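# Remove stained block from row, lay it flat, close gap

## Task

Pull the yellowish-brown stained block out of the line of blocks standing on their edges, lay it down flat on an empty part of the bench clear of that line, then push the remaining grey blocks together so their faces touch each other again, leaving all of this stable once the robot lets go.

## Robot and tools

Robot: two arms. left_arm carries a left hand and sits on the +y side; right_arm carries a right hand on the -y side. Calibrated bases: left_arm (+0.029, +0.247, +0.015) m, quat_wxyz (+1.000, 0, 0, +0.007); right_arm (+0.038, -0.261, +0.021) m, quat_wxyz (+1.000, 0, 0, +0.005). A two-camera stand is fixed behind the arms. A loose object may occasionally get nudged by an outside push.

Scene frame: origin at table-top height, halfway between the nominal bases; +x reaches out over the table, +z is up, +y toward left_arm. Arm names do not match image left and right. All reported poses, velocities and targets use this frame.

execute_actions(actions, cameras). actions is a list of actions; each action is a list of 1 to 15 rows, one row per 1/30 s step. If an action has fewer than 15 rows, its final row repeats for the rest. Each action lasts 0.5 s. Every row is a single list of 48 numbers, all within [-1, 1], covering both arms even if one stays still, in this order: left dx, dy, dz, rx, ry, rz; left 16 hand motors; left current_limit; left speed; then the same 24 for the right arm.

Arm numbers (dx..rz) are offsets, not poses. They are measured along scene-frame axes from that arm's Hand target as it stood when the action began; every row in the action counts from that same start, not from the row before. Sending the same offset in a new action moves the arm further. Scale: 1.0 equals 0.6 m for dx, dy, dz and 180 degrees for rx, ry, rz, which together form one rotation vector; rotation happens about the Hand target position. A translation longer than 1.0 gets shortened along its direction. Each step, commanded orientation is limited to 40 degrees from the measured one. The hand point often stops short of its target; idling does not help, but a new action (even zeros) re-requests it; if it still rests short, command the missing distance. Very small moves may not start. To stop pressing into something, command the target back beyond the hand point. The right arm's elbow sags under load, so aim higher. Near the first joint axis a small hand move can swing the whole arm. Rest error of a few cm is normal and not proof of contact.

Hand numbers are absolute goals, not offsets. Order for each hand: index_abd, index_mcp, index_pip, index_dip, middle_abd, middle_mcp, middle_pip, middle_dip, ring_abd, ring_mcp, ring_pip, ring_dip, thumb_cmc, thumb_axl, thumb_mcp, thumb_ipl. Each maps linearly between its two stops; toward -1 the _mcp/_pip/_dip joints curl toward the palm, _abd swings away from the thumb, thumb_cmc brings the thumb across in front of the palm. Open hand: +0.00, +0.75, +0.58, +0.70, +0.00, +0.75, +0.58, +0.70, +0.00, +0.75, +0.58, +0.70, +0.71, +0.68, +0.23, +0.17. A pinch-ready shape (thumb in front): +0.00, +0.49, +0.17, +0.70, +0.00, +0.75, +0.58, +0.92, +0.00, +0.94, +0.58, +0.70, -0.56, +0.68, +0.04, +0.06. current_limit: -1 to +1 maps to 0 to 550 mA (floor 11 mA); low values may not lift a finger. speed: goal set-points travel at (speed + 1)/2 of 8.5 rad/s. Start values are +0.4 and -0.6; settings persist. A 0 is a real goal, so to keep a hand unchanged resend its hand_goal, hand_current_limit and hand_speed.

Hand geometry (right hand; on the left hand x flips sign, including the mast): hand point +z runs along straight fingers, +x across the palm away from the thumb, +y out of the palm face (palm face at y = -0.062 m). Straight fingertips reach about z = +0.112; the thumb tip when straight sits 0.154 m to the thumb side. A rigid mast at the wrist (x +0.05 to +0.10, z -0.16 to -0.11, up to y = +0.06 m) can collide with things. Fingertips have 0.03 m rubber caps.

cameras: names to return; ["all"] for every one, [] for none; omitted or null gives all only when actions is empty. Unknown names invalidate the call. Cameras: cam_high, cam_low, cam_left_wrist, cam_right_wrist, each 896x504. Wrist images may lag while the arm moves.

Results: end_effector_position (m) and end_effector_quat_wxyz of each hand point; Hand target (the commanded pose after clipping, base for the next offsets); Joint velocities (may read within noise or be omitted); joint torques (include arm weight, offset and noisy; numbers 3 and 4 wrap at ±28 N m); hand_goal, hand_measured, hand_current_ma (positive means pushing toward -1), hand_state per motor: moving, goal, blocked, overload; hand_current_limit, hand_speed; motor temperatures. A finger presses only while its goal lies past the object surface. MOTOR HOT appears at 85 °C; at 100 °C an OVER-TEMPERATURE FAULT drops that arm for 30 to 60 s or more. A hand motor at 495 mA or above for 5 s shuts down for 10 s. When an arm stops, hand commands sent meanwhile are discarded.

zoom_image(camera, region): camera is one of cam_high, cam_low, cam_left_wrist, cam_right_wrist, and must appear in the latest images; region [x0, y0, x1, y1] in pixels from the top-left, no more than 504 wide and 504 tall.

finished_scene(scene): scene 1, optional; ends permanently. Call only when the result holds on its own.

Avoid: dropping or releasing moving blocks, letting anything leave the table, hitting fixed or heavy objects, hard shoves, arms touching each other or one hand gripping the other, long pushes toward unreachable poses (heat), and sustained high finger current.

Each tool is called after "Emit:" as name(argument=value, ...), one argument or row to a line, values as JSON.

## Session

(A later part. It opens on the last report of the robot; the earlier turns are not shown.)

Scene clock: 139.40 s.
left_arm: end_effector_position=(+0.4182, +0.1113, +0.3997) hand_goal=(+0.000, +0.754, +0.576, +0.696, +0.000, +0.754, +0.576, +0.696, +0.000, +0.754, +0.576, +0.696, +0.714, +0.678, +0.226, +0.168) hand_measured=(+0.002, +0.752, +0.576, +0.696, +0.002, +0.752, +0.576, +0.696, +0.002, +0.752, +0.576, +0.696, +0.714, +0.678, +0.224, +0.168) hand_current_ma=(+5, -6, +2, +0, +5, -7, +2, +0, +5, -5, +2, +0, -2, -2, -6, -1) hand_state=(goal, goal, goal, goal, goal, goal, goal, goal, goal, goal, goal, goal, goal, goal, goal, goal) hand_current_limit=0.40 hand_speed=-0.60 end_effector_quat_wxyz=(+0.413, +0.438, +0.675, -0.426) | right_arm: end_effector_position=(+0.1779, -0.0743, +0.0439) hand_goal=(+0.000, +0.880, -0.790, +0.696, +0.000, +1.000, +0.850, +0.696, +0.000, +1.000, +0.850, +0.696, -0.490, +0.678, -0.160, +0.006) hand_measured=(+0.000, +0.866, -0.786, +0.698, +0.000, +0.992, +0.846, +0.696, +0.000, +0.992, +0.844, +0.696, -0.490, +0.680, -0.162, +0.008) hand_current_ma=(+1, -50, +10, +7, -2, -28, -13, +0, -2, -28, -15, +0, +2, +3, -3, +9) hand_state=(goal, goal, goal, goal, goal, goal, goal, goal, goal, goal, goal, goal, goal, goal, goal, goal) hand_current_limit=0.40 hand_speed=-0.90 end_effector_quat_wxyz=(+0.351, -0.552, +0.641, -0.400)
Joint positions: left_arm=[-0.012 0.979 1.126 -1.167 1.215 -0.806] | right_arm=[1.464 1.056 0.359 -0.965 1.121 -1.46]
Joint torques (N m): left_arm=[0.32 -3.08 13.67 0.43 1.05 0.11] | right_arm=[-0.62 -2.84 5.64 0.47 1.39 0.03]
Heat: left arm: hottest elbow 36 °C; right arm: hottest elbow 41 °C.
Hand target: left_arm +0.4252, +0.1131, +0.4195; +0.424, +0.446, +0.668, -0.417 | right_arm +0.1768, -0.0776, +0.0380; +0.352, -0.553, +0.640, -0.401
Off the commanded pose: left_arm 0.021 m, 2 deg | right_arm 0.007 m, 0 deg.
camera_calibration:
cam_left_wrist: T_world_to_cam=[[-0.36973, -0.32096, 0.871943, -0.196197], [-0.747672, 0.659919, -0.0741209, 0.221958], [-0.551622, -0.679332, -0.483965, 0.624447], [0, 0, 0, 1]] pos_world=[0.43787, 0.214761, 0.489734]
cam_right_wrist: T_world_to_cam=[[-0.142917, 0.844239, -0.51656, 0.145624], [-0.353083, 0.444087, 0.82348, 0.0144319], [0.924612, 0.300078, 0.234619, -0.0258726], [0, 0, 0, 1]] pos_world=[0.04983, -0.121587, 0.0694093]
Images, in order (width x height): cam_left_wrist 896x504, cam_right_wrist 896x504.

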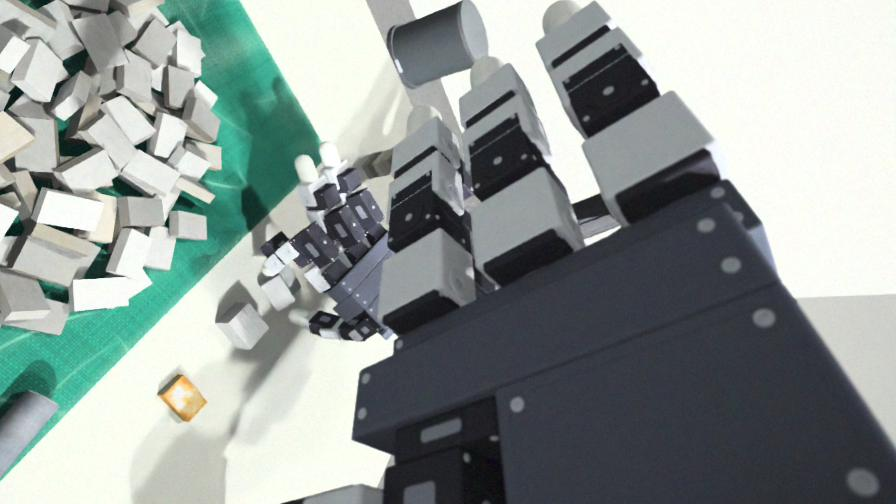

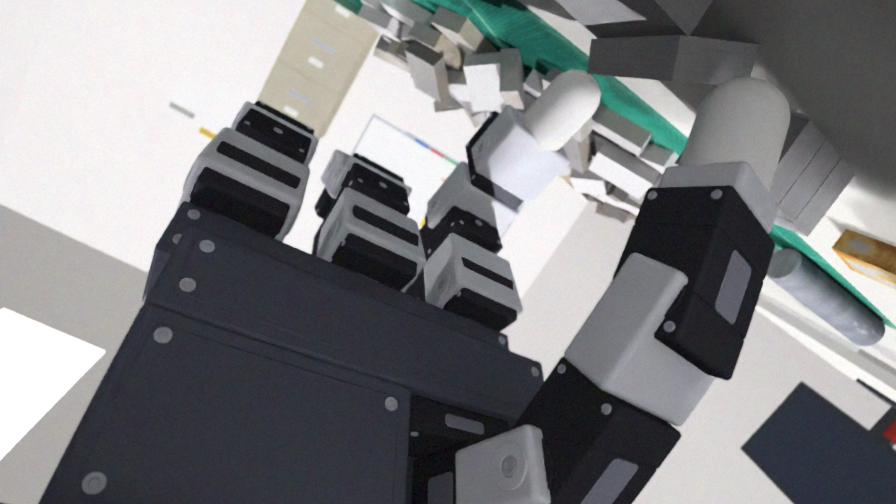

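Emit:
execute_actions(
  actions=[
    [[0,0,0,0,0,0,0,0.754,0.576,0.696,0,0.754,0.576,0.696,0,0.754,0.576,0.696,0.714,0.678,0.226,0.168,0.4,-0.6,0.0015,-0.0075,-0.024,0,0,0,0,0.88,-0.79,0.696,0,1,0.85,0.696,0,1,0.85,0.696,-0.49,0.678,-0.16,0.005,0.4,-0.9]],
  ],
  cameras=["cam_left_wrist", "cam_right_wrist"],
)

Emit:
zoom_image(
  camera="cam_left_wrist",
  region=[220, 230, 330, 340],
)

Emit:
zoom_image(
  camera="cam_right_wrist",
  region=[500, 0, 896, 200],
)

Scene clock: 141.13 s.
left_arm: end_effector_position=(+0.4182, +0.1113, +0.3997) hand_goal=(+0.000, +0.754, +0.576, +0.696, +0.000, +0.754, +0.576, +0.696, +0.000, +0.754, +0.576, +0.696, +0.714, +0.678, +0.226, +0.168) hand_measured=(+0.002, +0.752, +0.576, +0.696, +0.002, +0.752, +0.576, +0.696, +0.002, +0.752, +0.576, +0.696, +0.714, +0.678, +0.224, +0.168) hand_current_ma=(+5, -6, +2, +0, +5, -7, +2, +0, +5, -5, +2, +0, -2, -2, -6, -1) hand_state=(goal, goal, goal, goal, goal, goal, goal, goal, goal, goal, goal, goal, goal, goal, goal, goal) hand_current_limit=0.40 hand_speed=-0.60 end_effector_quat_wxyz=(+0.413, +0.438, +0.675, -0.426) | right_arm: end_effector_position=(+0.1779, -0.0767, +0.0294) hand_goal=(+0.000, +0.880, -0.790, +0.696, +0.000, +1.000, +0.850, +0.696, +0.000, +1.000, +0.850, +0.696, -0.490, +0.678, -0.160, +0.006) hand_measured=(+0.000, +0.866, -0.786, +0.698, +0.000, +0.992, +0.846, +0.696, +0.000, +0.992, +0.844, +0.696, -0.490, +0.680, -0.162, +0.008) hand_current_ma=(+1, -50, +10, +7, -2, -28, -13, +0, -2, -28, -15, +0, +2, +3, -3, +9) hand_state=(goal, goal, goal, goal, goal, goal, goal, goal, goal, goal, goal, goal, goal, goal, goal, goal) hand_current_limit=0.40 hand_speed=-0.90 end_effector_quat_wxyz=(+0.356, -0.550, +0.643, -0.397)
Joint positions: left_arm=[-0.012 0.979 1.126 -1.167 1.215 -0.806] | right_arm=[1.464 1.088 0.325 -0.887 1.123 -1.46]
Joint torques (N m): left_arm=[0.38 -3.08 13.68 0.44 1.05 0.11] | right_arm=[-1.08 -2.9 5.35 0.5 1.37 -0.14]
Heat: left arm: hottest elbow 36 °C; right arm: hottest elbow 41 °C.
Hand target: left_arm +0.4252, +0.1131, +0.4195; +0.424, +0.446, +0.668, -0.417 | right_arm +0.1777, -0.0821, +0.0236; +0.352, -0.553, +0.640, -0.401
Off the commanded pose: left_arm 0.021 m, 2 deg | right_arm 0.008 m, 1 deg.
camera_calibration:
cam_left_wrist: T_world_to_cam=[[-0.36973, -0.32096, 0.871943, -0.196197], [-0.747672, 0.659919, -0.0741209, 0.221958], [-0.551622, -0.679332, -0.483965, 0.624447], [0, 0, 0, 1]] pos_world=[0.43787, 0.214761, 0.489734]
cam_right_wrist: T_world_to_cam=[[-0.141616, 0.850407, -0.506708, 0.140048], [-0.355329, 0.434087, 0.827835, 0.0269818], [0.923952, 0.297282, 0.240701, -0.021984], [0, 0, 0, 1]] pos_world=[0.0497325, -0.124275, 0.0539185]
Images, in order (width x height): cam_left_wrist 896x504, cam_right_wrist 896x504.

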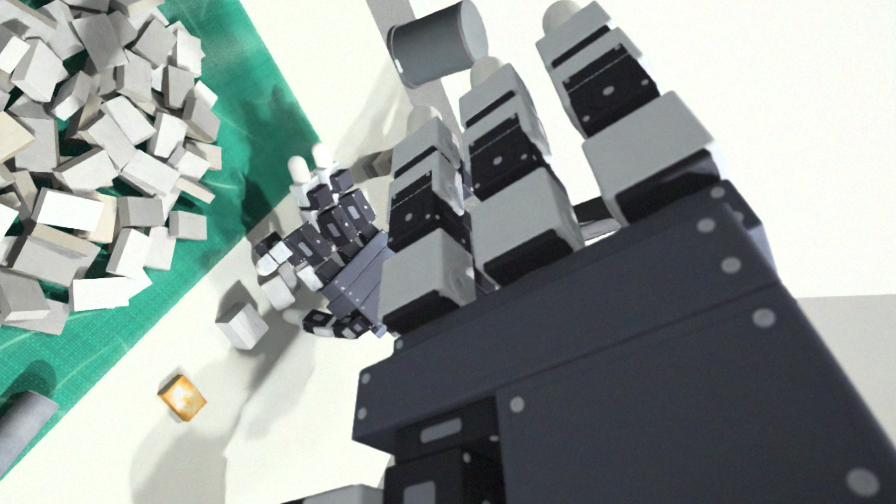

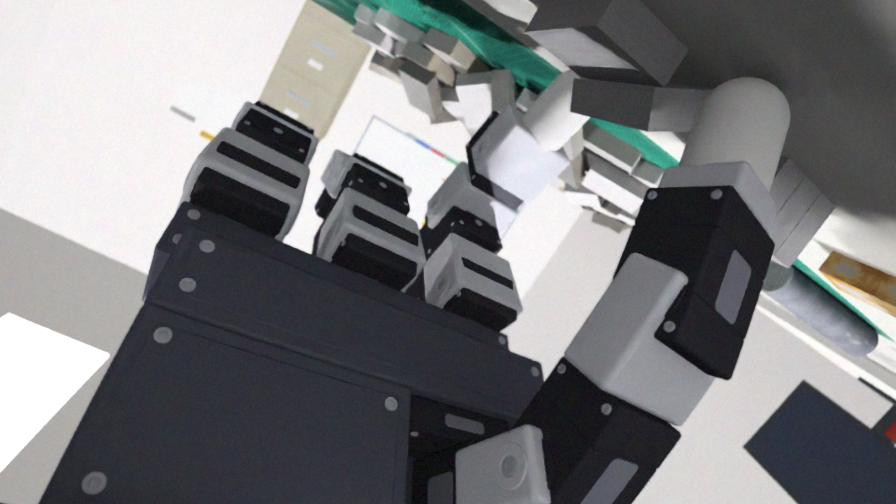

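Scaled by 4.582 from the camera's 896x504 image, which has a finer 1280x720 frame.

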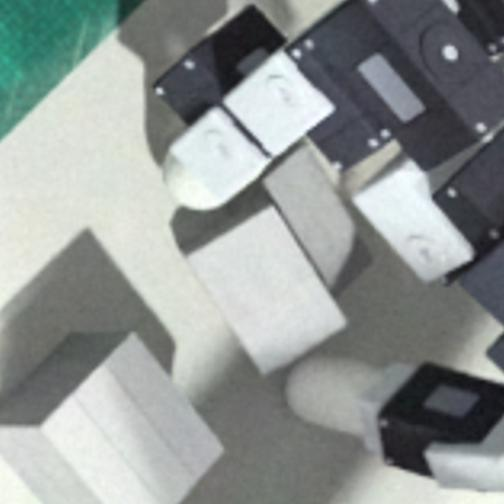

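Scaled by 1.273 from the camera's 896x504 image, which has a finer 1280x720 frame.

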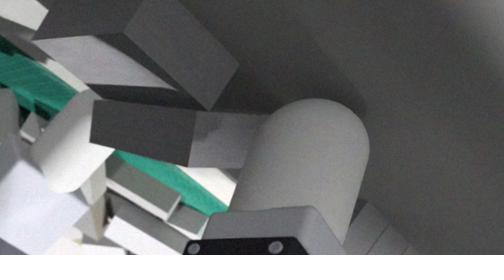

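Emit:
execute_actions(
  actions=[
    [[0,0,0,0,0,0,0,0.754,0.576,0.696,0,0.754,0.576,0.696,0,0.754,0.576,0.696,0.714,0.678,0.226,0.168,0.4,-0.6,0,-0.004,-0.002,0,0,0,0,0.79,-0.79,0.696,0,1,0.85,0.696,0,1,0.85,0.696,-0.49,0.678,-0.22,0.005,0.6,-0.9]],
    [[0,0,0,0,0,0,0,0.754,0.576,0.696,0,0.754,0.576,0.696,0,0.754,0.576,0.696,0.714,0.678,0.226,0.168,0.4,-0.6,0,0,0,0,0,0,0,0.71,-0.79,0.696,0,1,0.85,0.696,0,1,0.85,0.696,-0.49,0.678,-0.29,0.005,0.6,-0.9]],
  ],
  cameras=["cam_left_wrist", "cam_right_wrist"],
)

Emit:
zoom_image(
  camera="cam_left_wrist",
  region=[220, 230, 330, 340],
)

Emit:
zoom_image(
  camera="cam_right_wrist",
  region=[500, 0, 896, 200],
)

Scene clock: 142.97 s.
left_arm: end_effector_position=(+0.4182, +0.1113, +0.3997) hand_goal=(+0.000, +0.754, +0.576, +0.696, +0.000, +0.754, +0.576, +0.696, +0.000, +0.754, +0.576, +0.696, +0.714, +0.678, +0.226, +0.168) hand_measured=(+0.002, +0.752, +0.576, +0.696, +0.002, +0.752, +0.576, +0.696, +0.002, +0.752, +0.576, +0.696, +0.714, +0.678, +0.224, +0.168) hand_current_ma=(+5, -6, +2, +0, +5, -7, +2, +0, +5, -5, +2, +0, -2, -2, -6, -1) hand_state=(goal, goal, goal, goal, goal, goal, goal, goal, goal, goal, goal, goal, goal, goal, goal, goal) hand_current_limit=0.40 hand_speed=-0.60 end_effector_quat_wxyz=(+0.413, +0.438, +0.675, -0.426) | right_arm: end_effector_position=(+0.1786, -0.0769, +0.0290) hand_goal=(+0.000, +0.710, -0.790, +0.696, +0.000, +1.000, +0.850, +0.696, +0.000, +1.000, +0.850, +0.696, -0.490, +0.678, -0.290, +0.006) hand_measured=(+0.000, +0.782, -0.774, +0.700, +0.000, +0.992, +0.846, +0.696, +0.000, +0.992, +0.844, +0.696, -0.488, +0.680, -0.210, +0.022) hand_current_ma=(+1, +317, +52, +13, -2, -28, -13, +0, -2, -28, -15, +0, +3, +4, +440, +69) hand_state=(goal, blocked, goal, goal, goal, goal, goal, goal, goal, goal, goal, goal, goal, goal, blocked, goal) hand_current_limit=0.60 hand_speed=-0.90 end_effector_quat_wxyz=(+0.358, -0.548, +0.643, -0.398)
Joint positions: left_arm=[-0.012 0.979 1.126 -1.167 1.215 -0.806] | right_arm=[1.464 1.088 0.322 -0.88 1.127 -1.46]
Joint torques (N m): left_arm=[0.32 -3.14 13.65 0.42 1.05 0.11] | right_arm=[-1.26 -3.31 5.03 0.44 1.16 -0.18]
Heat: left arm: hottest elbow 36 °C; right arm: hottest elbow 40 °C.
Hand target: left_arm +0.4252, +0.1131, +0.4195; +0.424, +0.446, +0.668, -0.417 | right_arm +0.1777, -0.0845, +0.0224; +0.352, -0.553, +0.640, -0.401
Off the commanded pose: left_arm 0.021 m, 2 deg | right_arm 0.010 m, 1 deg.
camera_calibration:
cam_left_wrist: T_world_to_cam=[[-0.36973, -0.32096, 0.871943, -0.196197], [-0.747672, 0.659919, -0.0741209, 0.221958], [-0.551622, -0.679332, -0.483965, 0.624447], [0, 0, 0, 1]] pos_world=[0.43787, 0.214761, 0.489734]
cam_right_wrist: T_world_to_cam=[[-0.139477, 0.851637, -0.505233, 0.139797], [-0.359481, 0.431864, 0.827204, 0.0282011], [0.92267, 0.296997, 0.245913, -0.0224357], [0, 0, 0, 1]] pos_world=[0.050337, -0.124572, 0.0528193]
Images, in order (width x height): cam_left_wrist 896x504, cam_right_wrist 896x504.

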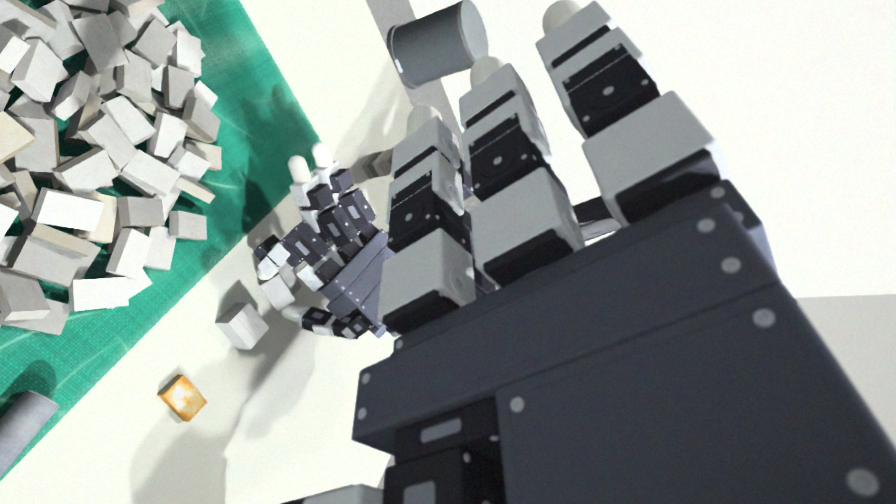

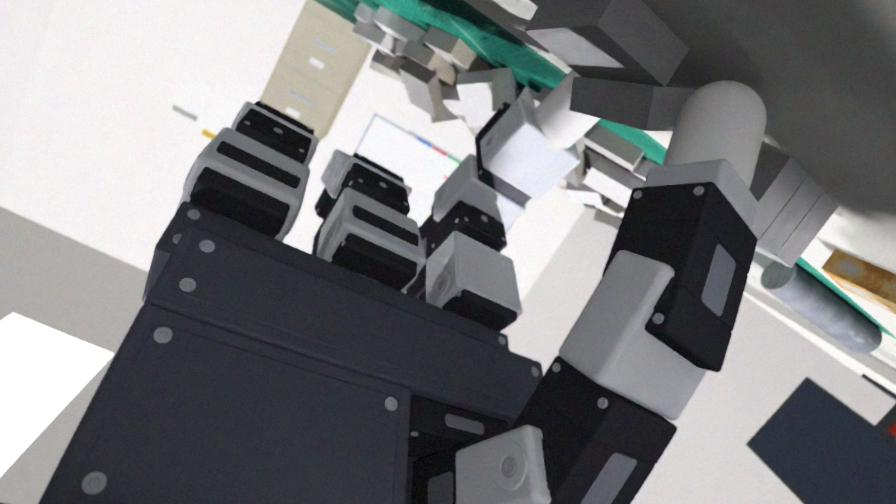

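Scaled by 4.582 from the camera's 896x504 image, which has a finer 1280x720 frame.

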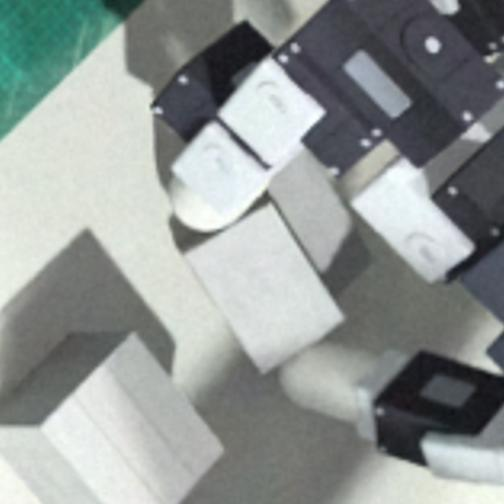

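Scaled by 1.273 from the camera's 896x504 image, which has a finer 1280x720 frame.

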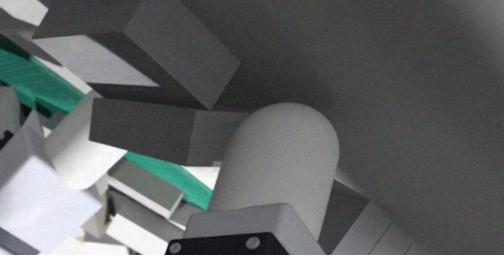

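Emit:
execute_actions(
  actions=[
    [[0,0,0,0,0,0,0,0.754,0.576,0.696,0,0.754,0.576,0.696,0,0.754,0.576,0.696,0.714,0.678,0.226,0.168,0.4,-0.6,0,0.007,0.016,0,0,0,0,0.71,-0.79,0.696,0,1,0.85,0.696,0,1,0.85,0.696,-0.49,0.678,-0.29,0.005,0.6,-0.9]],
    [[0,0,0,0,0,0,0,0.754,0.576,0.696,0,0.754,0.576,0.696,0,0.754,0.576,0.696,0.714,0.678,0.226,0.168,0.4,-0.6,0,0.007,0.016,0,0,0,0,0.71,-0.79,0.696,0,1,0.85,0.696,0,1,0.85,0.696,-0.49,0.678,-0.29,0.005,0.6,-0.9]],
    [[0,0,0,0,0,0,0,0.754,0.576,0.696,0,0.754,0.576,0.696,0,0.754,0.576,0.696,0.714,0.678,0.226,0.168,0.4,-0.6,0,0.007,0.016,0,0,0,0,0.71,-0.79,0.696,0,1,0.85,0.696,0,1,0.85,0.696,-0.49,0.678,-0.29,0.005,0.6,-0.9]],
  ],
  cameras=["cam_left_wrist", "cam_right_wrist"],
)

Emit:
zoom_image(
  camera="cam_left_wrist",
  region=[220, 230, 330, 340],
)

Emit:
zoom_image(
  camera="cam_right_wrist",
  region=[500, 0, 896, 200],
)

Scene clock: 145.07 s.
left_arm: end_effector_position=(+0.4182, +0.1113, +0.3997) hand_goal=(+0.000, +0.754, +0.576, +0.696, +0.000, +0.754, +0.576, +0.696, +0.000, +0.754, +0.576, +0.696, +0.714, +0.678, +0.226, +0.168) hand_measured=(+0.002, +0.752, +0.576, +0.696, +0.002, +0.752, +0.576, +0.696, +0.002, +0.752, +0.576, +0.696, +0.714, +0.678, +0.224, +0.168) hand_current_ma=(+5, -6, +2, +0, +5, -7, +2, +0, +5, -5, +2, +0, -2, -2, -6, -1) hand_state=(goal, goal, goal, goal, goal, goal, goal, goal, goal, goal, goal, goal, goal, goal, goal, goal) hand_current_limit=0.40 hand_speed=-0.60 end_effector_quat_wxyz=(+0.413, +0.438, +0.675, -0.426) | right_arm: end_effector_position=(+0.1766, -0.0944, +0.0341) hand_goal=(+0.000, +0.710, -0.790, +0.696, +0.000, +1.000, +0.850, +0.696, +0.000, +1.000, +0.850, +0.696, -0.490, +0.678, -0.290, +0.006) hand_measured=(+0.000, +0.776, -0.760, +0.710, +0.000, +0.992, +0.846, +0.696, +0.000, +0.992, +0.844, +0.696, -0.488, +0.680, -0.216, +0.022) hand_current_ma=(+1, +288, +110, +42, -2, -28, -13, +0, -2, -28, -15, +0, +2, +4, +403, +75) hand_state=(goal, blocked, blocked, goal, goal, goal, goal, goal, goal, goal, goal, goal, goal, goal, blocked, goal) hand_current_limit=0.60 hand_speed=-0.90 end_effector_quat_wxyz=(+0.339, -0.560, +0.632, -0.415)
Joint positions: left_arm=[-0.012 0.979 1.126 -1.167 1.215 -0.806] | right_arm=[1.464 1.052 0.322 -0.978 1.125 -1.46]
Joint torques (N m): left_arm=[0.32 -3.08 13.68 0.43 1.05 0.11] | right_arm=[-1.03 -3.96 10.19 -0.65 1.22 -0.13]
Heat: left arm: hottest elbow 37 °C; right arm: hottest elbow 40 °C.
Hand target: left_arm +0.4252, +0.1131, +0.4195; +0.424, +0.446, +0.668, -0.417 | right_arm +0.1777, -0.0719, +0.0512; +0.352, -0.553, +0.640, -0.401
Off the commanded pose: left_arm 0.021 m, 2 deg | right_arm 0.028 m, 3 deg.
camera_calibration:
cam_left_wrist: T_world_to_cam=[[-0.36973, -0.32096, 0.871943, -0.196197], [-0.747672, 0.659919, -0.0741209, 0.221958], [-0.551622, -0.679332, -0.483965, 0.624447], [0, 0, 0, 1]] pos_world=[0.43787, 0.214761, 0.489734]
cam_right_wrist: T_world_to_cam=[[-0.143332, 0.819573, -0.554757, 0.156402], [-0.353144, 0.48129, 0.802277, 0.035216], [0.924524, 0.310901, 0.220443, -0.0147922], [0, 0, 0, 1]] pos_world=[0.0485295, -0.140533, 0.0617731]
Images, in order (width x height): cam_left_wrist 896x504, cam_right_wrist 896x504.

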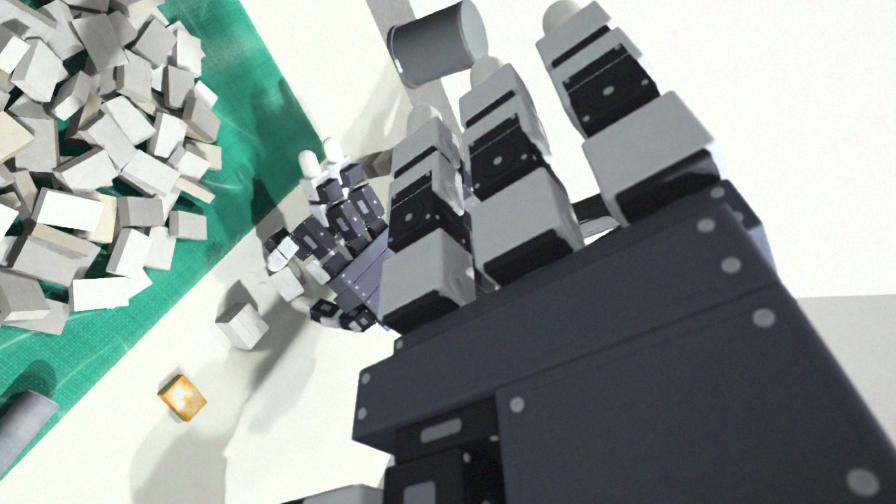

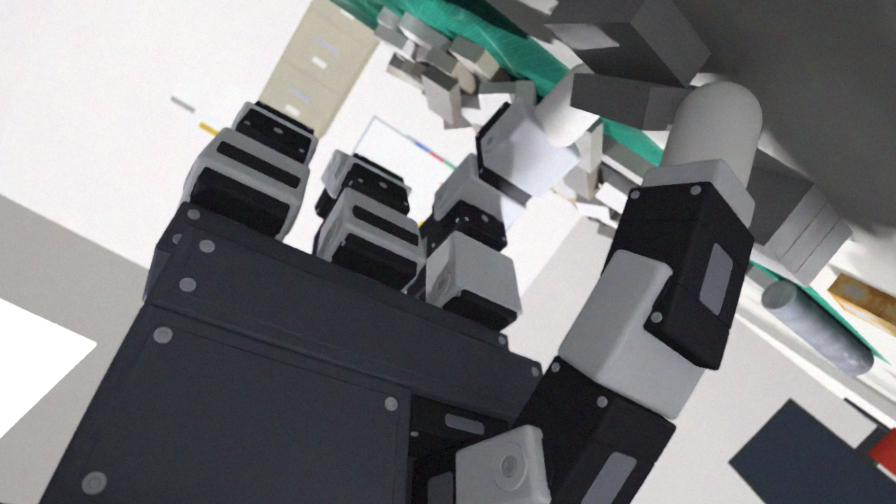

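Scaled by 4.582 from the camera's 896x504 image, which has a finer 1280x720 frame.

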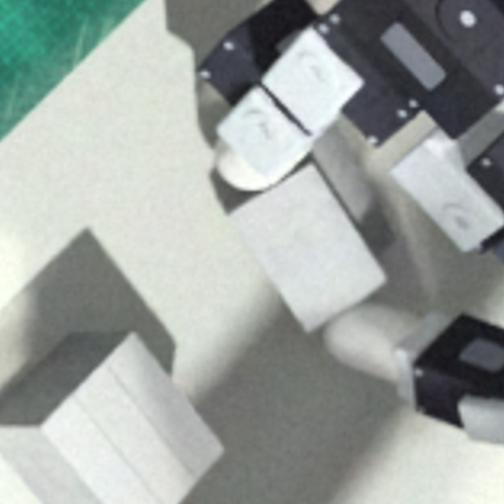

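Scaled by 1.273 from the camera's 896x504 image, which has a finer 1280x720 frame.

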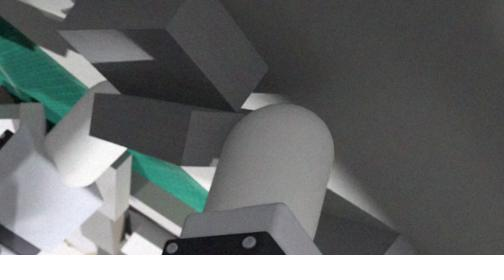

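Emit:
execute_actions(
  actions=[],
)

Scene clock: 148.37 s.
left_arm: end_effector_position=(+0.4182, +0.1113, +0.3997) hand_goal=(+0.000, +0.754, +0.576, +0.696, +0.000, +0.754, +0.576, +0.696, +0.000, +0.754, +0.576, +0.696, +0.714, +0.678, +0.226, +0.168) hand_measured=(+0.002, +0.752, +0.576, +0.696, +0.002, +0.752, +0.576, +0.696, +0.002, +0.752, +0.576, +0.696, +0.714, +0.678, +0.224, +0.168) hand_current_ma=(+5, -6, +2, +0, +5, -7, +2, +0, +5, -5, +2, +0, -2, -2, -6, -1) hand_state=(goal, goal, goal, goal, goal, goal, goal, goal, goal, goal, goal, goal, goal, goal, goal, goal) hand_current_limit=0.40 hand_speed=-0.60 end_effector_quat_wxyz=(+0.413, +0.438, +0.675, -0.426) | right_arm: end_effector_position=(+0.1766, -0.0944, +0.0341) hand_goal=(+0.000, +0.710, -0.790, +0.696, +0.000, +1.000, +0.850, +0.696, +0.000, +1.000, +0.850, +0.696, -0.490, +0.678, -0.290, +0.006) hand_measured=(+0.000, +0.776, -0.760, +0.710, +0.000, +0.992, +0.846, +0.696, +0.000, +0.992, +0.844, +0.696, -0.488, +0.680, -0.216, +0.022) hand_current_ma=(+1, +288, +110, +42, -2, -28, -13, +0, -2, -28, -15, +0, +2, +4, +403, +75) hand_state=(goal, blocked, blocked, goal, goal, goal, goal, goal, goal, goal, goal, goal, goal, goal, blocked, goal) hand_current_limit=0.60 hand_speed=-0.90 end_effector_quat_wxyz=(+0.339, -0.560, +0.632, -0.415)
Joint positions: left_arm=[-0.012 0.979 1.126 -1.167 1.215 -0.806] | right_arm=[1.464 1.052 0.322 -0.978 1.125 -1.46]
Joint velocities: within noise
Joint torques (N m): left_arm=[0.32 -3.19 13.68 0.44 1.05 0.11] | right_arm=[-1.03 -3.96 10.19 -0.7 1.22 -0.13]
Motor temperatures (°C): left_arm=[29 29 37 27 29 29] | right_arm=[27 30 40 29 34 30]
Heat: left arm: hottest elbow 37 °C; right arm: hottest elbow 40 °C.
Hand target: left_arm +0.4252, +0.1131, +0.4195; +0.424, +0.446, +0.668, -0.417 | right_arm +0.1777, -0.0719, +0.0512; +0.352, -0.553, +0.640, -0.401
Off the commanded pose: left_arm 0.021 m, 2 deg | right_arm 0.028 m, 3 deg.
camera_calibration:
cam_left_wrist: T_world_to_cam=[[-0.36973, -0.32096, 0.871943, -0.196197], [-0.747672, 0.659919, -0.0741209, 0.221958], [-0.551622, -0.679332, -0.483965, 0.624447], [0, 0, 0, 1]] pos_world=[0.43787, 0.214761, 0.489734]
cam_right_wrist: T_world_to_cam=[[-0.143332, 0.819573, -0.554757, 0.156402], [-0.353144, 0.48129, 0.802277, 0.035216], [0.924524, 0.310901, 0.220443, -0.0147922], [0, 0, 0, 1]] pos_world=[0.0485295, -0.140533, 0.0617731]

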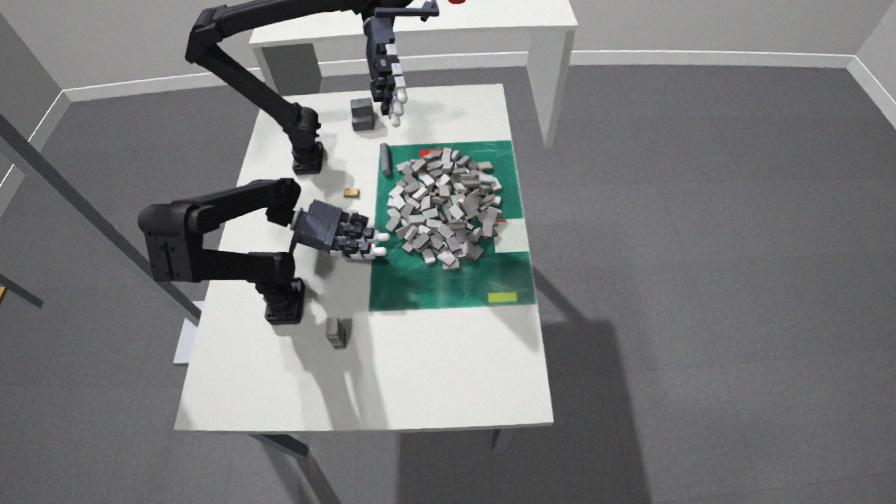

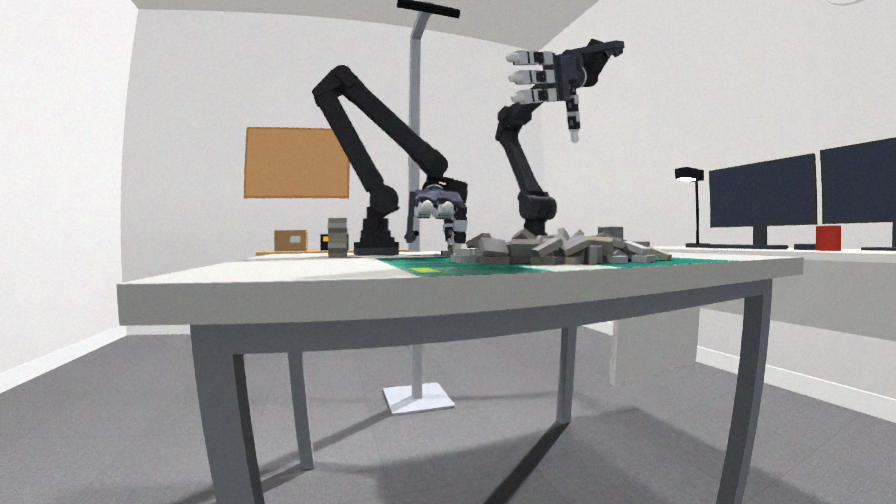

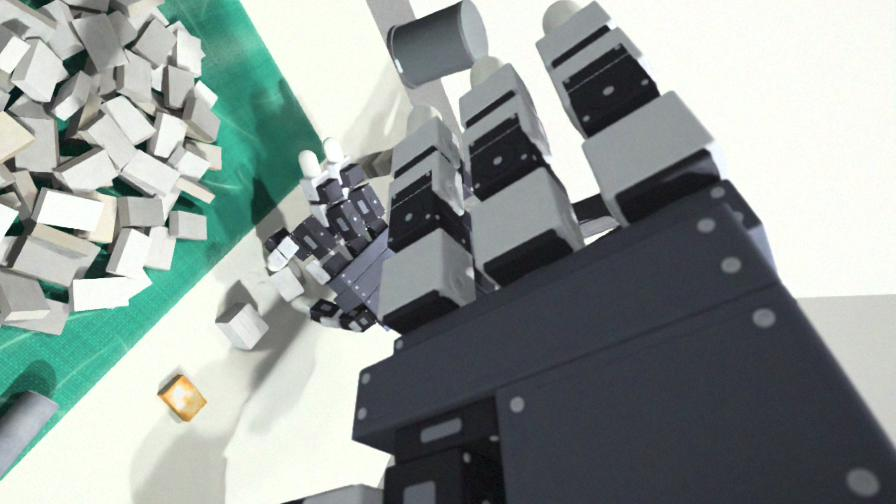

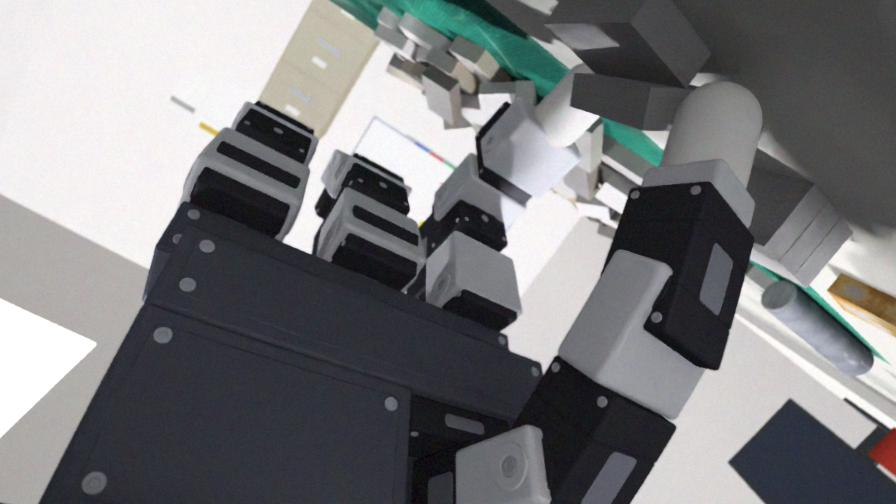

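Emit:
execute_actions(
  actions=[
    [[0,0,0,0,0,0,0,0.754,0.576,0.696,0,0.754,0.576,0.696,0,0.754,0.576,0.696,0.714,0.678,0.226,0.168,0.4,-0.6,0,0.006,0.014,0,0,0,0,0.71,-0.79,0.696,0,1,0.85,0.696,0,1,0.85,0.696,-0.49,0.678,-0.29,0.005,0.6,-0.9]],
  ],
  cameras=["cam_left_wrist","cam_right_wrist"],
)

Scene clock: 149.30 s.
left_arm: end_effector_position=(+0.4182, +0.1113, +0.3997) hand_goal=(+0.000, +0.754, +0.576, +0.696, +0.000, +0.754, +0.576, +0.696, +0.000, +0.754, +0.576, +0.696, +0.714, +0.678, +0.226, +0.168) hand_measured=(+0.002, +0.752, +0.576, +0.696, +0.002, +0.752, +0.576, +0.696, +0.002, +0.752, +0.576, +0.696, +0.714, +0.678, +0.224, +0.168) hand_current_ma=(+5, -6, +2, +0, +5, -7, +2, +0, +5, -5, +2, +0, -2, -2, -6, -1) hand_state=(goal, goal, goal, goal, goal, goal, goal, goal, goal, goal, goal, goal, goal, goal, goal, goal) hand_current_limit=0.40 hand_speed=-0.60 end_effector_quat_wxyz=(+0.413, +0.438, +0.675, -0.426) | right_arm: end_effector_position=(+0.1767, -0.0919, +0.0417) hand_goal=(+0.000, +0.710, -0.790, +0.696, +0.000, +1.000, +0.850, +0.696, +0.000, +1.000, +0.850, +0.696, -0.490, +0.678, -0.290, +0.006) hand_measured=(+0.000, +0.776, -0.758, +0.710, +0.000, +0.992, +0.846, +0.696, +0.000, +0.992, +0.844, +0.696, -0.490, +0.680, -0.216, +0.022) hand_current_ma=(+1, +285, +114, +44, -2, -28, -13, +0, -2, -28, -15, +0, +1, +4, +402, +75) hand_state=(goal, blocked, blocked, goal, goal, goal, goal, goal, goal, goal, goal, goal, goal, goal, blocked, goal) hand_current_limit=0.60 hand_speed=-0.90 end_effector_quat_wxyz=(+0.335, -0.562, +0.631, -0.417)
Joint positions: left_arm=[-0.012 0.979 1.126 -1.167 1.215 -0.806] | right_arm=[1.464 1.042 0.343 -1.017 1.124 -1.46]
Joint torques (N m): left_arm=[0.32 -3.14 13.68 0.44 1.05 0.11] | right_arm=[-0.85 -4.07 10.37 -0.58 1.27 -0.08]
Heat: left arm: hottest elbow 37 °C; right arm: hottest elbow 40 °C.
Hand target: left_arm +0.4252, +0.1131, +0.4195; +0.424, +0.446, +0.668, -0.417 | right_arm +0.1777, -0.0684, +0.0596; +0.352, -0.553, +0.640, -0.401
Off the commanded pose: left_arm 0.021 m, 2 deg | right_arm 0.030 m, 3 deg.
camera_calibration:
cam_left_wrist: T_world_to_cam=[[-0.36973, -0.32096, 0.871943, -0.196197], [-0.747672, 0.659919, -0.0741209, 0.221958], [-0.551622, -0.679332, -0.483965, 0.624447], [0, 0, 0, 1]] pos_world=[0.43787, 0.214761, 0.489734]
cam_right_wrist: T_world_to_cam=[[-0.14452, 0.815031, -0.561104, 0.15855], [-0.351158, 0.487904, 0.799149, 0.028366], [0.925096, 0.312529, 0.215693, -0.0170281], [0, 0, 0, 1]] pos_world=[0.0486272, -0.137742, 0.0699675]
Images, in order (width x height): cam_left_wrist 896x504, cam_right_wrist 896x504.

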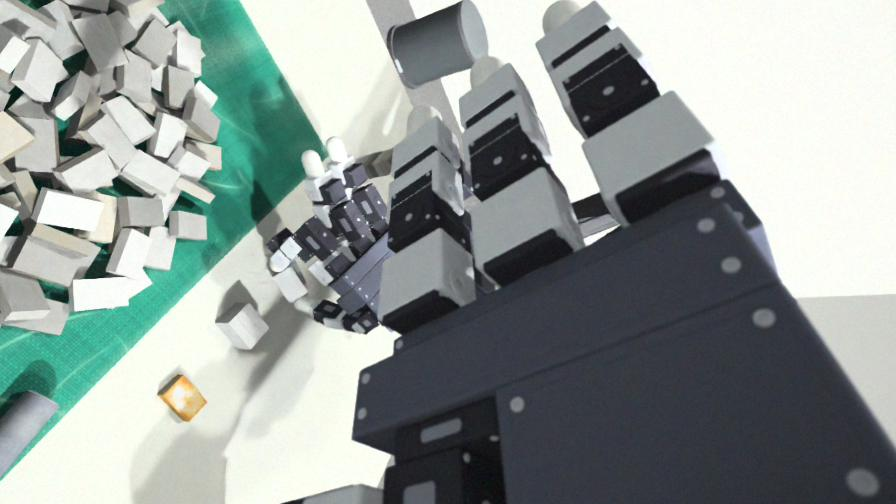

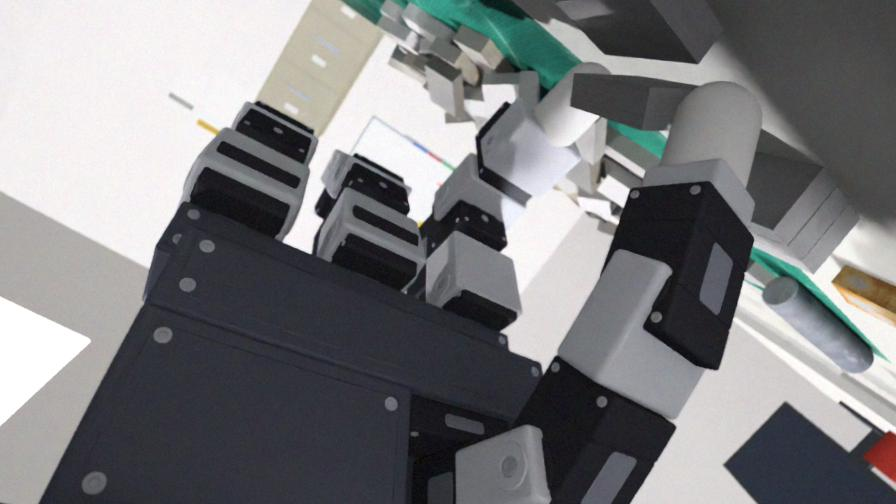

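Emit:
execute_actions(
  actions=[
    [[0,0,0,0,0,0,0,0.754,0.576,0.696,0,0.754,0.576,0.696,0,0.754,0.576,0.696,0.714,0.678,0.226,0.168,0.4,-0.6,0,0.008,0.02,0,0,0,0,0.71,-0.79,0.696,0,1,0.85,0.696,0,1,0.85,0.696,-0.49,0.678,-0.29,0.005,0.6,-0.9]],
    [[0,0,0,0,0,0,0,0.754,0.576,0.696,0,0.754,0.576,0.696,0,0.754,0.576,0.696,0.714,0.678,0.226,0.168,0.4,-0.6,0,0.008,0.02,0,0,0,0,0.71,-0.79,0.696,0,1,0.85,0.696,0,1,0.85,0.696,-0.49,0.678,-0.29,0.005,0.6,-0.9]],
  ],
  cameras=["cam_left_wrist","cam_right_wrist"],
)

Scene clock: 151.47 s.
left_arm: end_effector_position=(+0.4182, +0.1113, +0.3997) hand_goal=(+0.000, +0.754, +0.576, +0.696, +0.000, +0.754, +0.576, +0.696, +0.000, +0.754, +0.576, +0.696, +0.714, +0.678, +0.226, +0.168) hand_measured=(+0.002, +0.752, +0.576, +0.696, +0.002, +0.752, +0.576, +0.696, +0.002, +0.752, +0.576, +0.696, +0.714, +0.678, +0.224, +0.168) hand_current_ma=(+5, -6, +2, +0, +5, -7, +2, +0, +5, -5, +2, +0, -2, -2, -6, -1) hand_state=(goal, goal, goal, goal, goal, goal, goal, goal, goal, goal, goal, goal, goal, goal, goal, goal) hand_current_limit=0.40 hand_speed=-0.60 end_effector_quat_wxyz=(+0.413, +0.438, +0.675, -0.426) | right_arm: end_effector_position=(+0.1773, -0.0827, +0.0642) hand_goal=(+0.000, +0.710, -0.790, +0.696, +0.000, +1.000, +0.850, +0.696, +0.000, +1.000, +0.850, +0.696, -0.490, +0.678, -0.290, +0.006) hand_measured=(+0.000, +0.776, -0.758, +0.710, +0.000, +0.992, +0.846, +0.696, +0.000, +0.992, +0.844, +0.696, -0.490, +0.678, -0.216, +0.022) hand_current_ma=(+1, +283, +115, +45, -2, -28, -13, +0, -2, -28, -15, +0, +0, +3, +402, +75) hand_state=(goal, blocked, blocked, goal, goal, goal, goal, goal, goal, goal, goal, goal, goal, goal, blocked, goal) hand_current_limit=0.60 hand_speed=-0.90 end_effector_quat_wxyz=(+0.332, -0.564, +0.629, -0.419)
Joint positions: left_arm=[-0.012 0.979 1.126 -1.167 1.215 -0.806] | right_arm=[1.464 1.018 0.405 -1.112 1.122 -1.46]
Joint torques (N m): left_arm=[0.32 -3.14 13.67 0.43 1.05 0.1] | right_arm=[-0.56 -4.19 10.92 -0.61 1.29 0.03]
Heat: left arm: hottest elbow 37 °C; right arm: hottest elbow 40 °C.
Hand target: left_arm +0.4252, +0.1131, +0.4195; +0.424, +0.446, +0.668, -0.417 | right_arm +0.1777, -0.0587, +0.0836; +0.352, -0.553, +0.640, -0.401
Off the commanded pose: left_arm 0.021 m, 2 deg | right_arm 0.031 m, 3 deg.
camera_calibration:
cam_left_wrist: T_world_to_cam=[[-0.36973, -0.32096, 0.871943, -0.196197], [-0.747672, 0.659919, -0.0741209, 0.221958], [-0.551622, -0.679332, -0.483965, 0.624447], [0, 0, 0, 1]] pos_world=[0.43787, 0.214761, 0.489734]
cam_right_wrist: T_world_to_cam=[[-0.145659, 0.810222, -0.567735, 0.164068], [-0.349182, 0.494822, 0.795753, 0.00660026], [0.925665, 0.314151, 0.21084, -0.0249791], [0, 0, 0, 1]] pos_world=[0.0493249, -0.12835, 0.0931617]
Images, in order (width x height): cam_left_wrist 896x504, cam_right_wrist 896x504.

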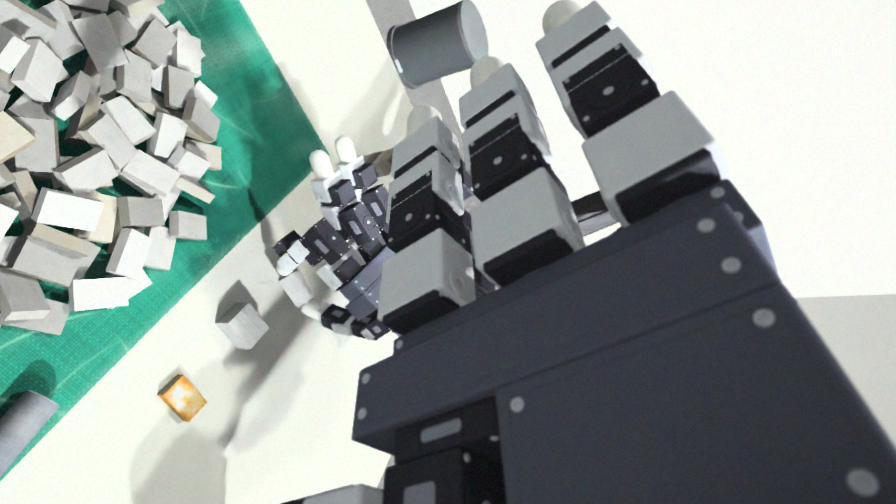

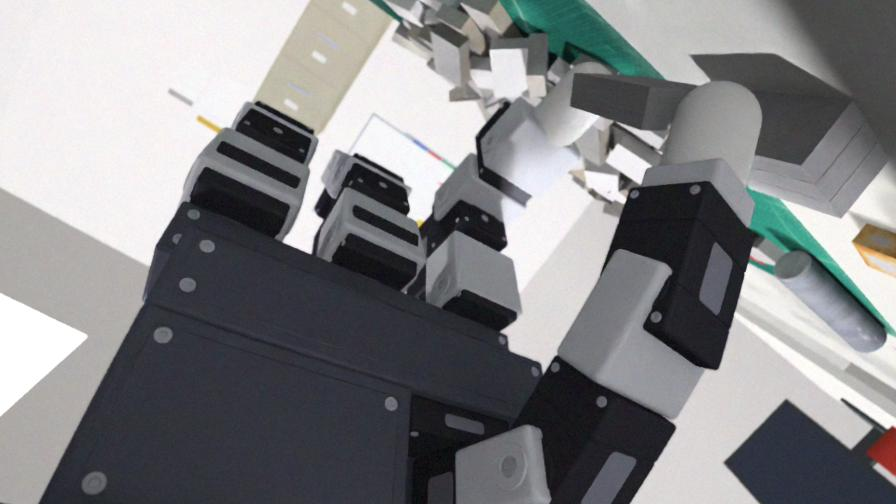

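Emit:
execute_actions(
  actions=[
    [[0,0,0,0,0,0,0,0.754,0.576,0.696,0,0.754,0.576,0.696,0,0.754,0.576,0.696,0.714,0.678,0.226,0.168,0.4,-0.6,0,0.01,0.025,0,0,0,0,0.71,-0.79,0.696,0,1,0.85,0.696,0,1,0.85,0.696,-0.49,0.678,-0.29,0.005,0.6,-0.9]],
    [[0,0,0,0,0,0,0,0.754,0.576,0.696,0,0.754,0.576,0.696,0,0.754,0.576,0.696,0.714,0.678,0.226,0.168,0.4,-0.6,0,0.01,0.025,0,0,0,0,0.71,-0.79,0.696,0,1,0.85,0.696,0,1,0.85,0.696,-0.49,0.678,-0.29,0.005,0.6,-0.9]],
  ],
  cameras=["cam_right_wrist"],
)

Scene clock: 153.13 s.
left_arm: end_effector_position=(+0.4182, +0.1113, +0.3997) hand_goal=(+0.000, +0.754, +0.576, +0.696, +0.000, +0.754, +0.576, +0.696, +0.000, +0.754, +0.576, +0.696, +0.714, +0.678, +0.226, +0.168) hand_measured=(+0.002, +0.752, +0.576, +0.696, +0.002, +0.752, +0.576, +0.696, +0.002, +0.752, +0.576, +0.696, +0.714, +0.678, +0.224, +0.168) hand_current_ma=(+5, -6, +2, +0, +5, -7, +2, +0, +5, -5, +2, +0, -2, -2, -6, -1) hand_state=(goal, goal, goal, goal, goal, goal, goal, goal, goal, goal, goal, goal, goal, goal, goal, goal) hand_current_limit=0.40 hand_speed=-0.60 end_effector_quat_wxyz=(+0.413, +0.438, +0.675, -0.426) | right_arm: end_effector_position=(+0.1777, -0.0707, +0.0924) hand_goal=(+0.000, +0.710, -0.790, +0.696, +0.000, +1.000, +0.850, +0.696, +0.000, +1.000, +0.850, +0.696, -0.490, +0.678, -0.290, +0.006) hand_measured=(+0.000, +0.776, -0.758, +0.710, +0.000, +0.992, +0.846, +0.696, +0.000, +0.992, +0.844, +0.696, -0.490, +0.678, -0.216, +0.022) hand_current_ma=(+1, +283, +115, +45, -2, -28, -13, +0, -2, -28, -15, +0, -1, +2, +402, +75) hand_state=(goal, blocked, blocked, goal, goal, goal, goal, goal, goal, goal, goal, goal, goal, goal, blocked, goal) hand_current_limit=0.60 hand_speed=-0.90 end_effector_quat_wxyz=(+0.330, -0.566, +0.628, -0.420)
Joint positions: left_arm=[-0.012 0.979 1.126 -1.167 1.215 -0.806] | right_arm=[1.468 1.002 0.484 -1.218 1.121 -1.455]
Joint torques (N m): left_arm=[0.26 -3.19 13.7 0.43 1.05 0.1] | right_arm=[-0.38 -4.42 11.52 -0.65 1.31 0.1]
Heat: left arm: hottest elbow 37 °C; right arm: hottest elbow 40 °C.
Hand target: left_arm +0.4252, +0.1131, +0.4195; +0.424, +0.446, +0.668, -0.417 | right_arm +0.1777, -0.0467, +0.1135; +0.352, -0.553, +0.640, -0.401
Off the commanded pose: left_arm 0.021 m, 2 deg | right_arm 0.032 m, 4 deg.
camera_calibration:
cam_right_wrist: T_world_to_cam=[[-0.147366, 0.806126, -0.573101, 0.170882], [-0.348545, 0.499933, 0.792832, -0.0211604], [0.925635, 0.316588, 0.207298, -0.0344797], [0, 0, 0, 1]] pos_world=[0.0497226, -0.116258, 0.121857]
Images, in order (width x height): cam_right_wrist 896x504.

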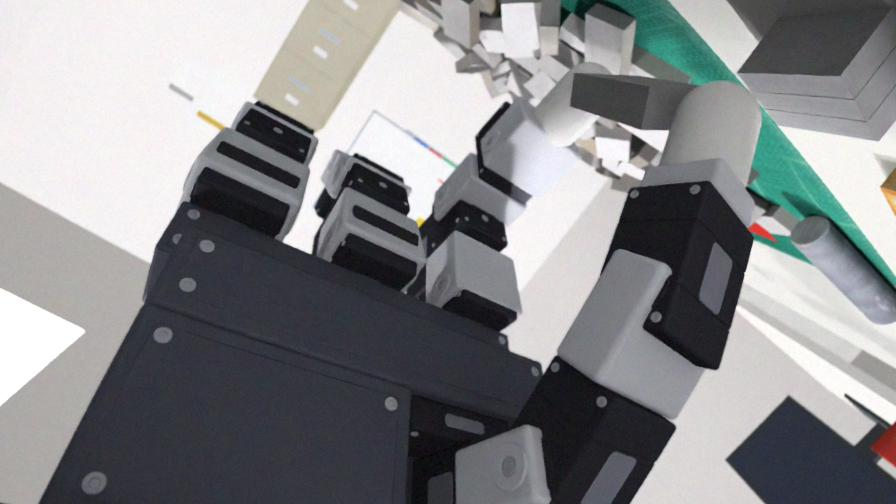

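Emit:
zoom_image(
  camera="cam_right_wrist",
  region=[540, 0, 800, 200],
)

Scaled by 1.938 from the camera's 896x504 image, which has a finer 1280x720 frame.

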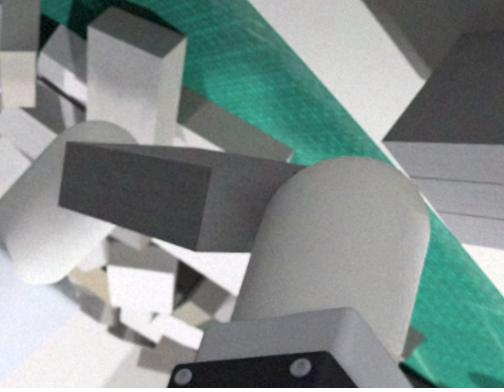

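Emit:
execute_actions(
  actions=[
    [[0,0,0,0,0,0,0,0.754,0.576,0.696,0,0.754,0.576,0.696,0,0.754,0.576,0.696,0.714,0.678,0.226,0.168,0.4,-0.6,0.005,0.025,0.006,-0.01,0,0.005,0,0.71,-0.79,0.696,0,1,0.85,0.696,0,1,0.85,0.696,-0.49,0.678,-0.29,0.005,0.6,-0.9]],
    [[0,0,0,0,0,0,0,0.754,0.576,0.696,0,0.754,0.576,0.696,0,0.754,0.576,0.696,0.714,0.678,0.226,0.168,0.4,-0.6,0.005,0.035,0.004,-0.02,0,0.005,0,0.71,-0.79,0.696,0,1,0.85,0.696,0,1,0.85,0.696,-0.49,0.678,-0.29,0.005,0.6,-0.9]],
  ],
  cameras=["cam_left_wrist","cam_right_wrist"],
)

Scene clock: 163.83 s.
left_arm: end_effector_position=(+0.4182, +0.1113, +0.3997) hand_goal=(+0.000, +0.754, +0.576, +0.696, +0.000, +0.754, +0.576, +0.696, +0.000, +0.754, +0.576, +0.696, +0.714, +0.678, +0.226, +0.168) hand_measured=(+0.002, +0.752, +0.576, +0.696, +0.002, +0.752, +0.576, +0.696, +0.002, +0.752, +0.576, +0.696, +0.714, +0.678, +0.224, +0.168) hand_current_ma=(+5, -6, +2, +0, +5, -7, +2, +0, +5, -5, +2, +0, -2, -2, -6, -1) hand_state=(goal, goal, goal, goal, goal, goal, goal, goal, goal, goal, goal, goal, goal, goal, goal, goal) hand_current_limit=0.40 hand_speed=-0.60 end_effector_quat_wxyz=(+0.413, +0.438, +0.675, -0.426) | right_arm: end_effector_position=(+0.1819, -0.0337, +0.1037) hand_goal=(+0.000, +0.710, -0.790, +0.696, +0.000, +1.000, +0.850, +0.696, +0.000, +1.000, +0.850, +0.696, -0.490, +0.678, -0.290, +0.006) hand_measured=(+0.000, +0.776, -0.758, +0.710, +0.000, +0.992, +0.846, +0.696, +0.000, +0.992, +0.844, +0.696, -0.492, +0.678, -0.216, +0.022) hand_current_ma=(+1, +282, +116, +45, -2, -28, -13, +0, -2, -28, -15, +0, -3, +0, +402, +75) hand_state=(goal, blocked, blocked, goal, goal, goal, goal, goal, goal, goal, goal, goal, goal, goal, blocked, goal) hand_current_limit=0.60 hand_speed=-0.90 end_effector_quat_wxyz=(-0.317, +0.583, -0.608, +0.436)
Joint positions: left_arm=[-0.012 0.979 1.126 -1.167 1.215 -0.806] | right_arm=[1.468 1.136 0.6 -1.219 1.131 -1.505]
Joint torques (N m): left_arm=[0.26 -3.19 13.68 0.43 1.05 0.11] | right_arm=[-0.85 -5.07 11.26 -0.12 1.5 -0.26]
Heat: left arm: hottest elbow 37 °C; right arm: hottest elbow 40 °C.
Hand target: left_arm +0.4252, +0.1131, +0.4195; +0.424, +0.446, +0.668, -0.417 | right_arm +0.1837, -0.0107, +0.1197; -0.331, +0.579, -0.612, +0.425
Off the commanded pose: left_arm 0.021 m, 2 deg | right_arm 0.028 m, 2 deg.
camera_calibration:
cam_left_wrist: T_world_to_cam=[[-0.36973, -0.32096, 0.871943, -0.196197], [-0.747672, 0.659919, -0.0741209, 0.221958], [-0.551622, -0.679332, -0.483965, 0.624447], [0, 0, 0, 1]] pos_world=[0.43787, 0.214761, 0.489734]
cam_right_wrist: T_world_to_cam=[[-0.165614, 0.764487, -0.623002, 0.155168], [-0.360337, 0.541138, 0.75982, -0.0402375], [0.918003, 0.350328, 0.185853, -0.04772], [0, 0, 0, 1]] pos_world=[0.0550061, -0.0801322, 0.136112]
Images, in order (width x height): cam_left_wrist 896x504, cam_right_wrist 896x504.

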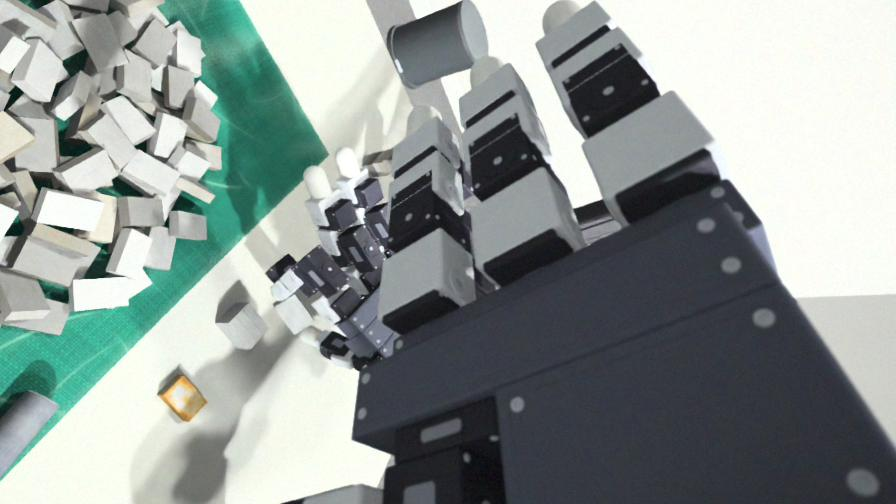

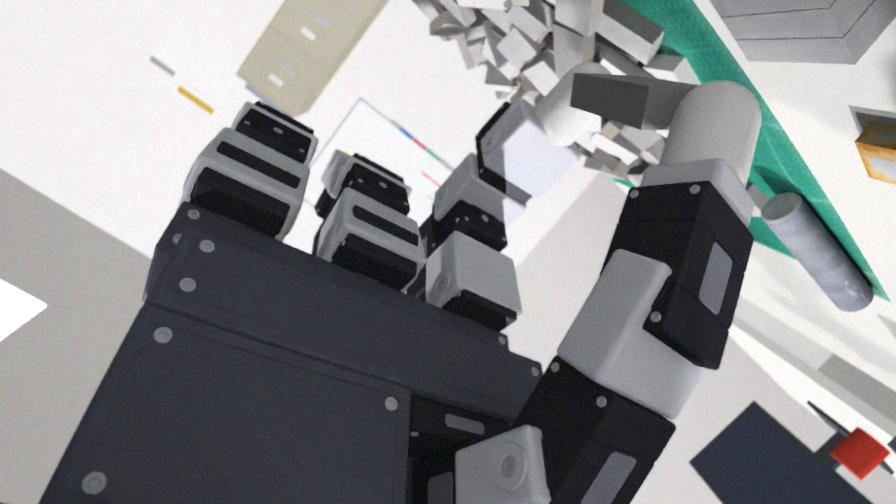

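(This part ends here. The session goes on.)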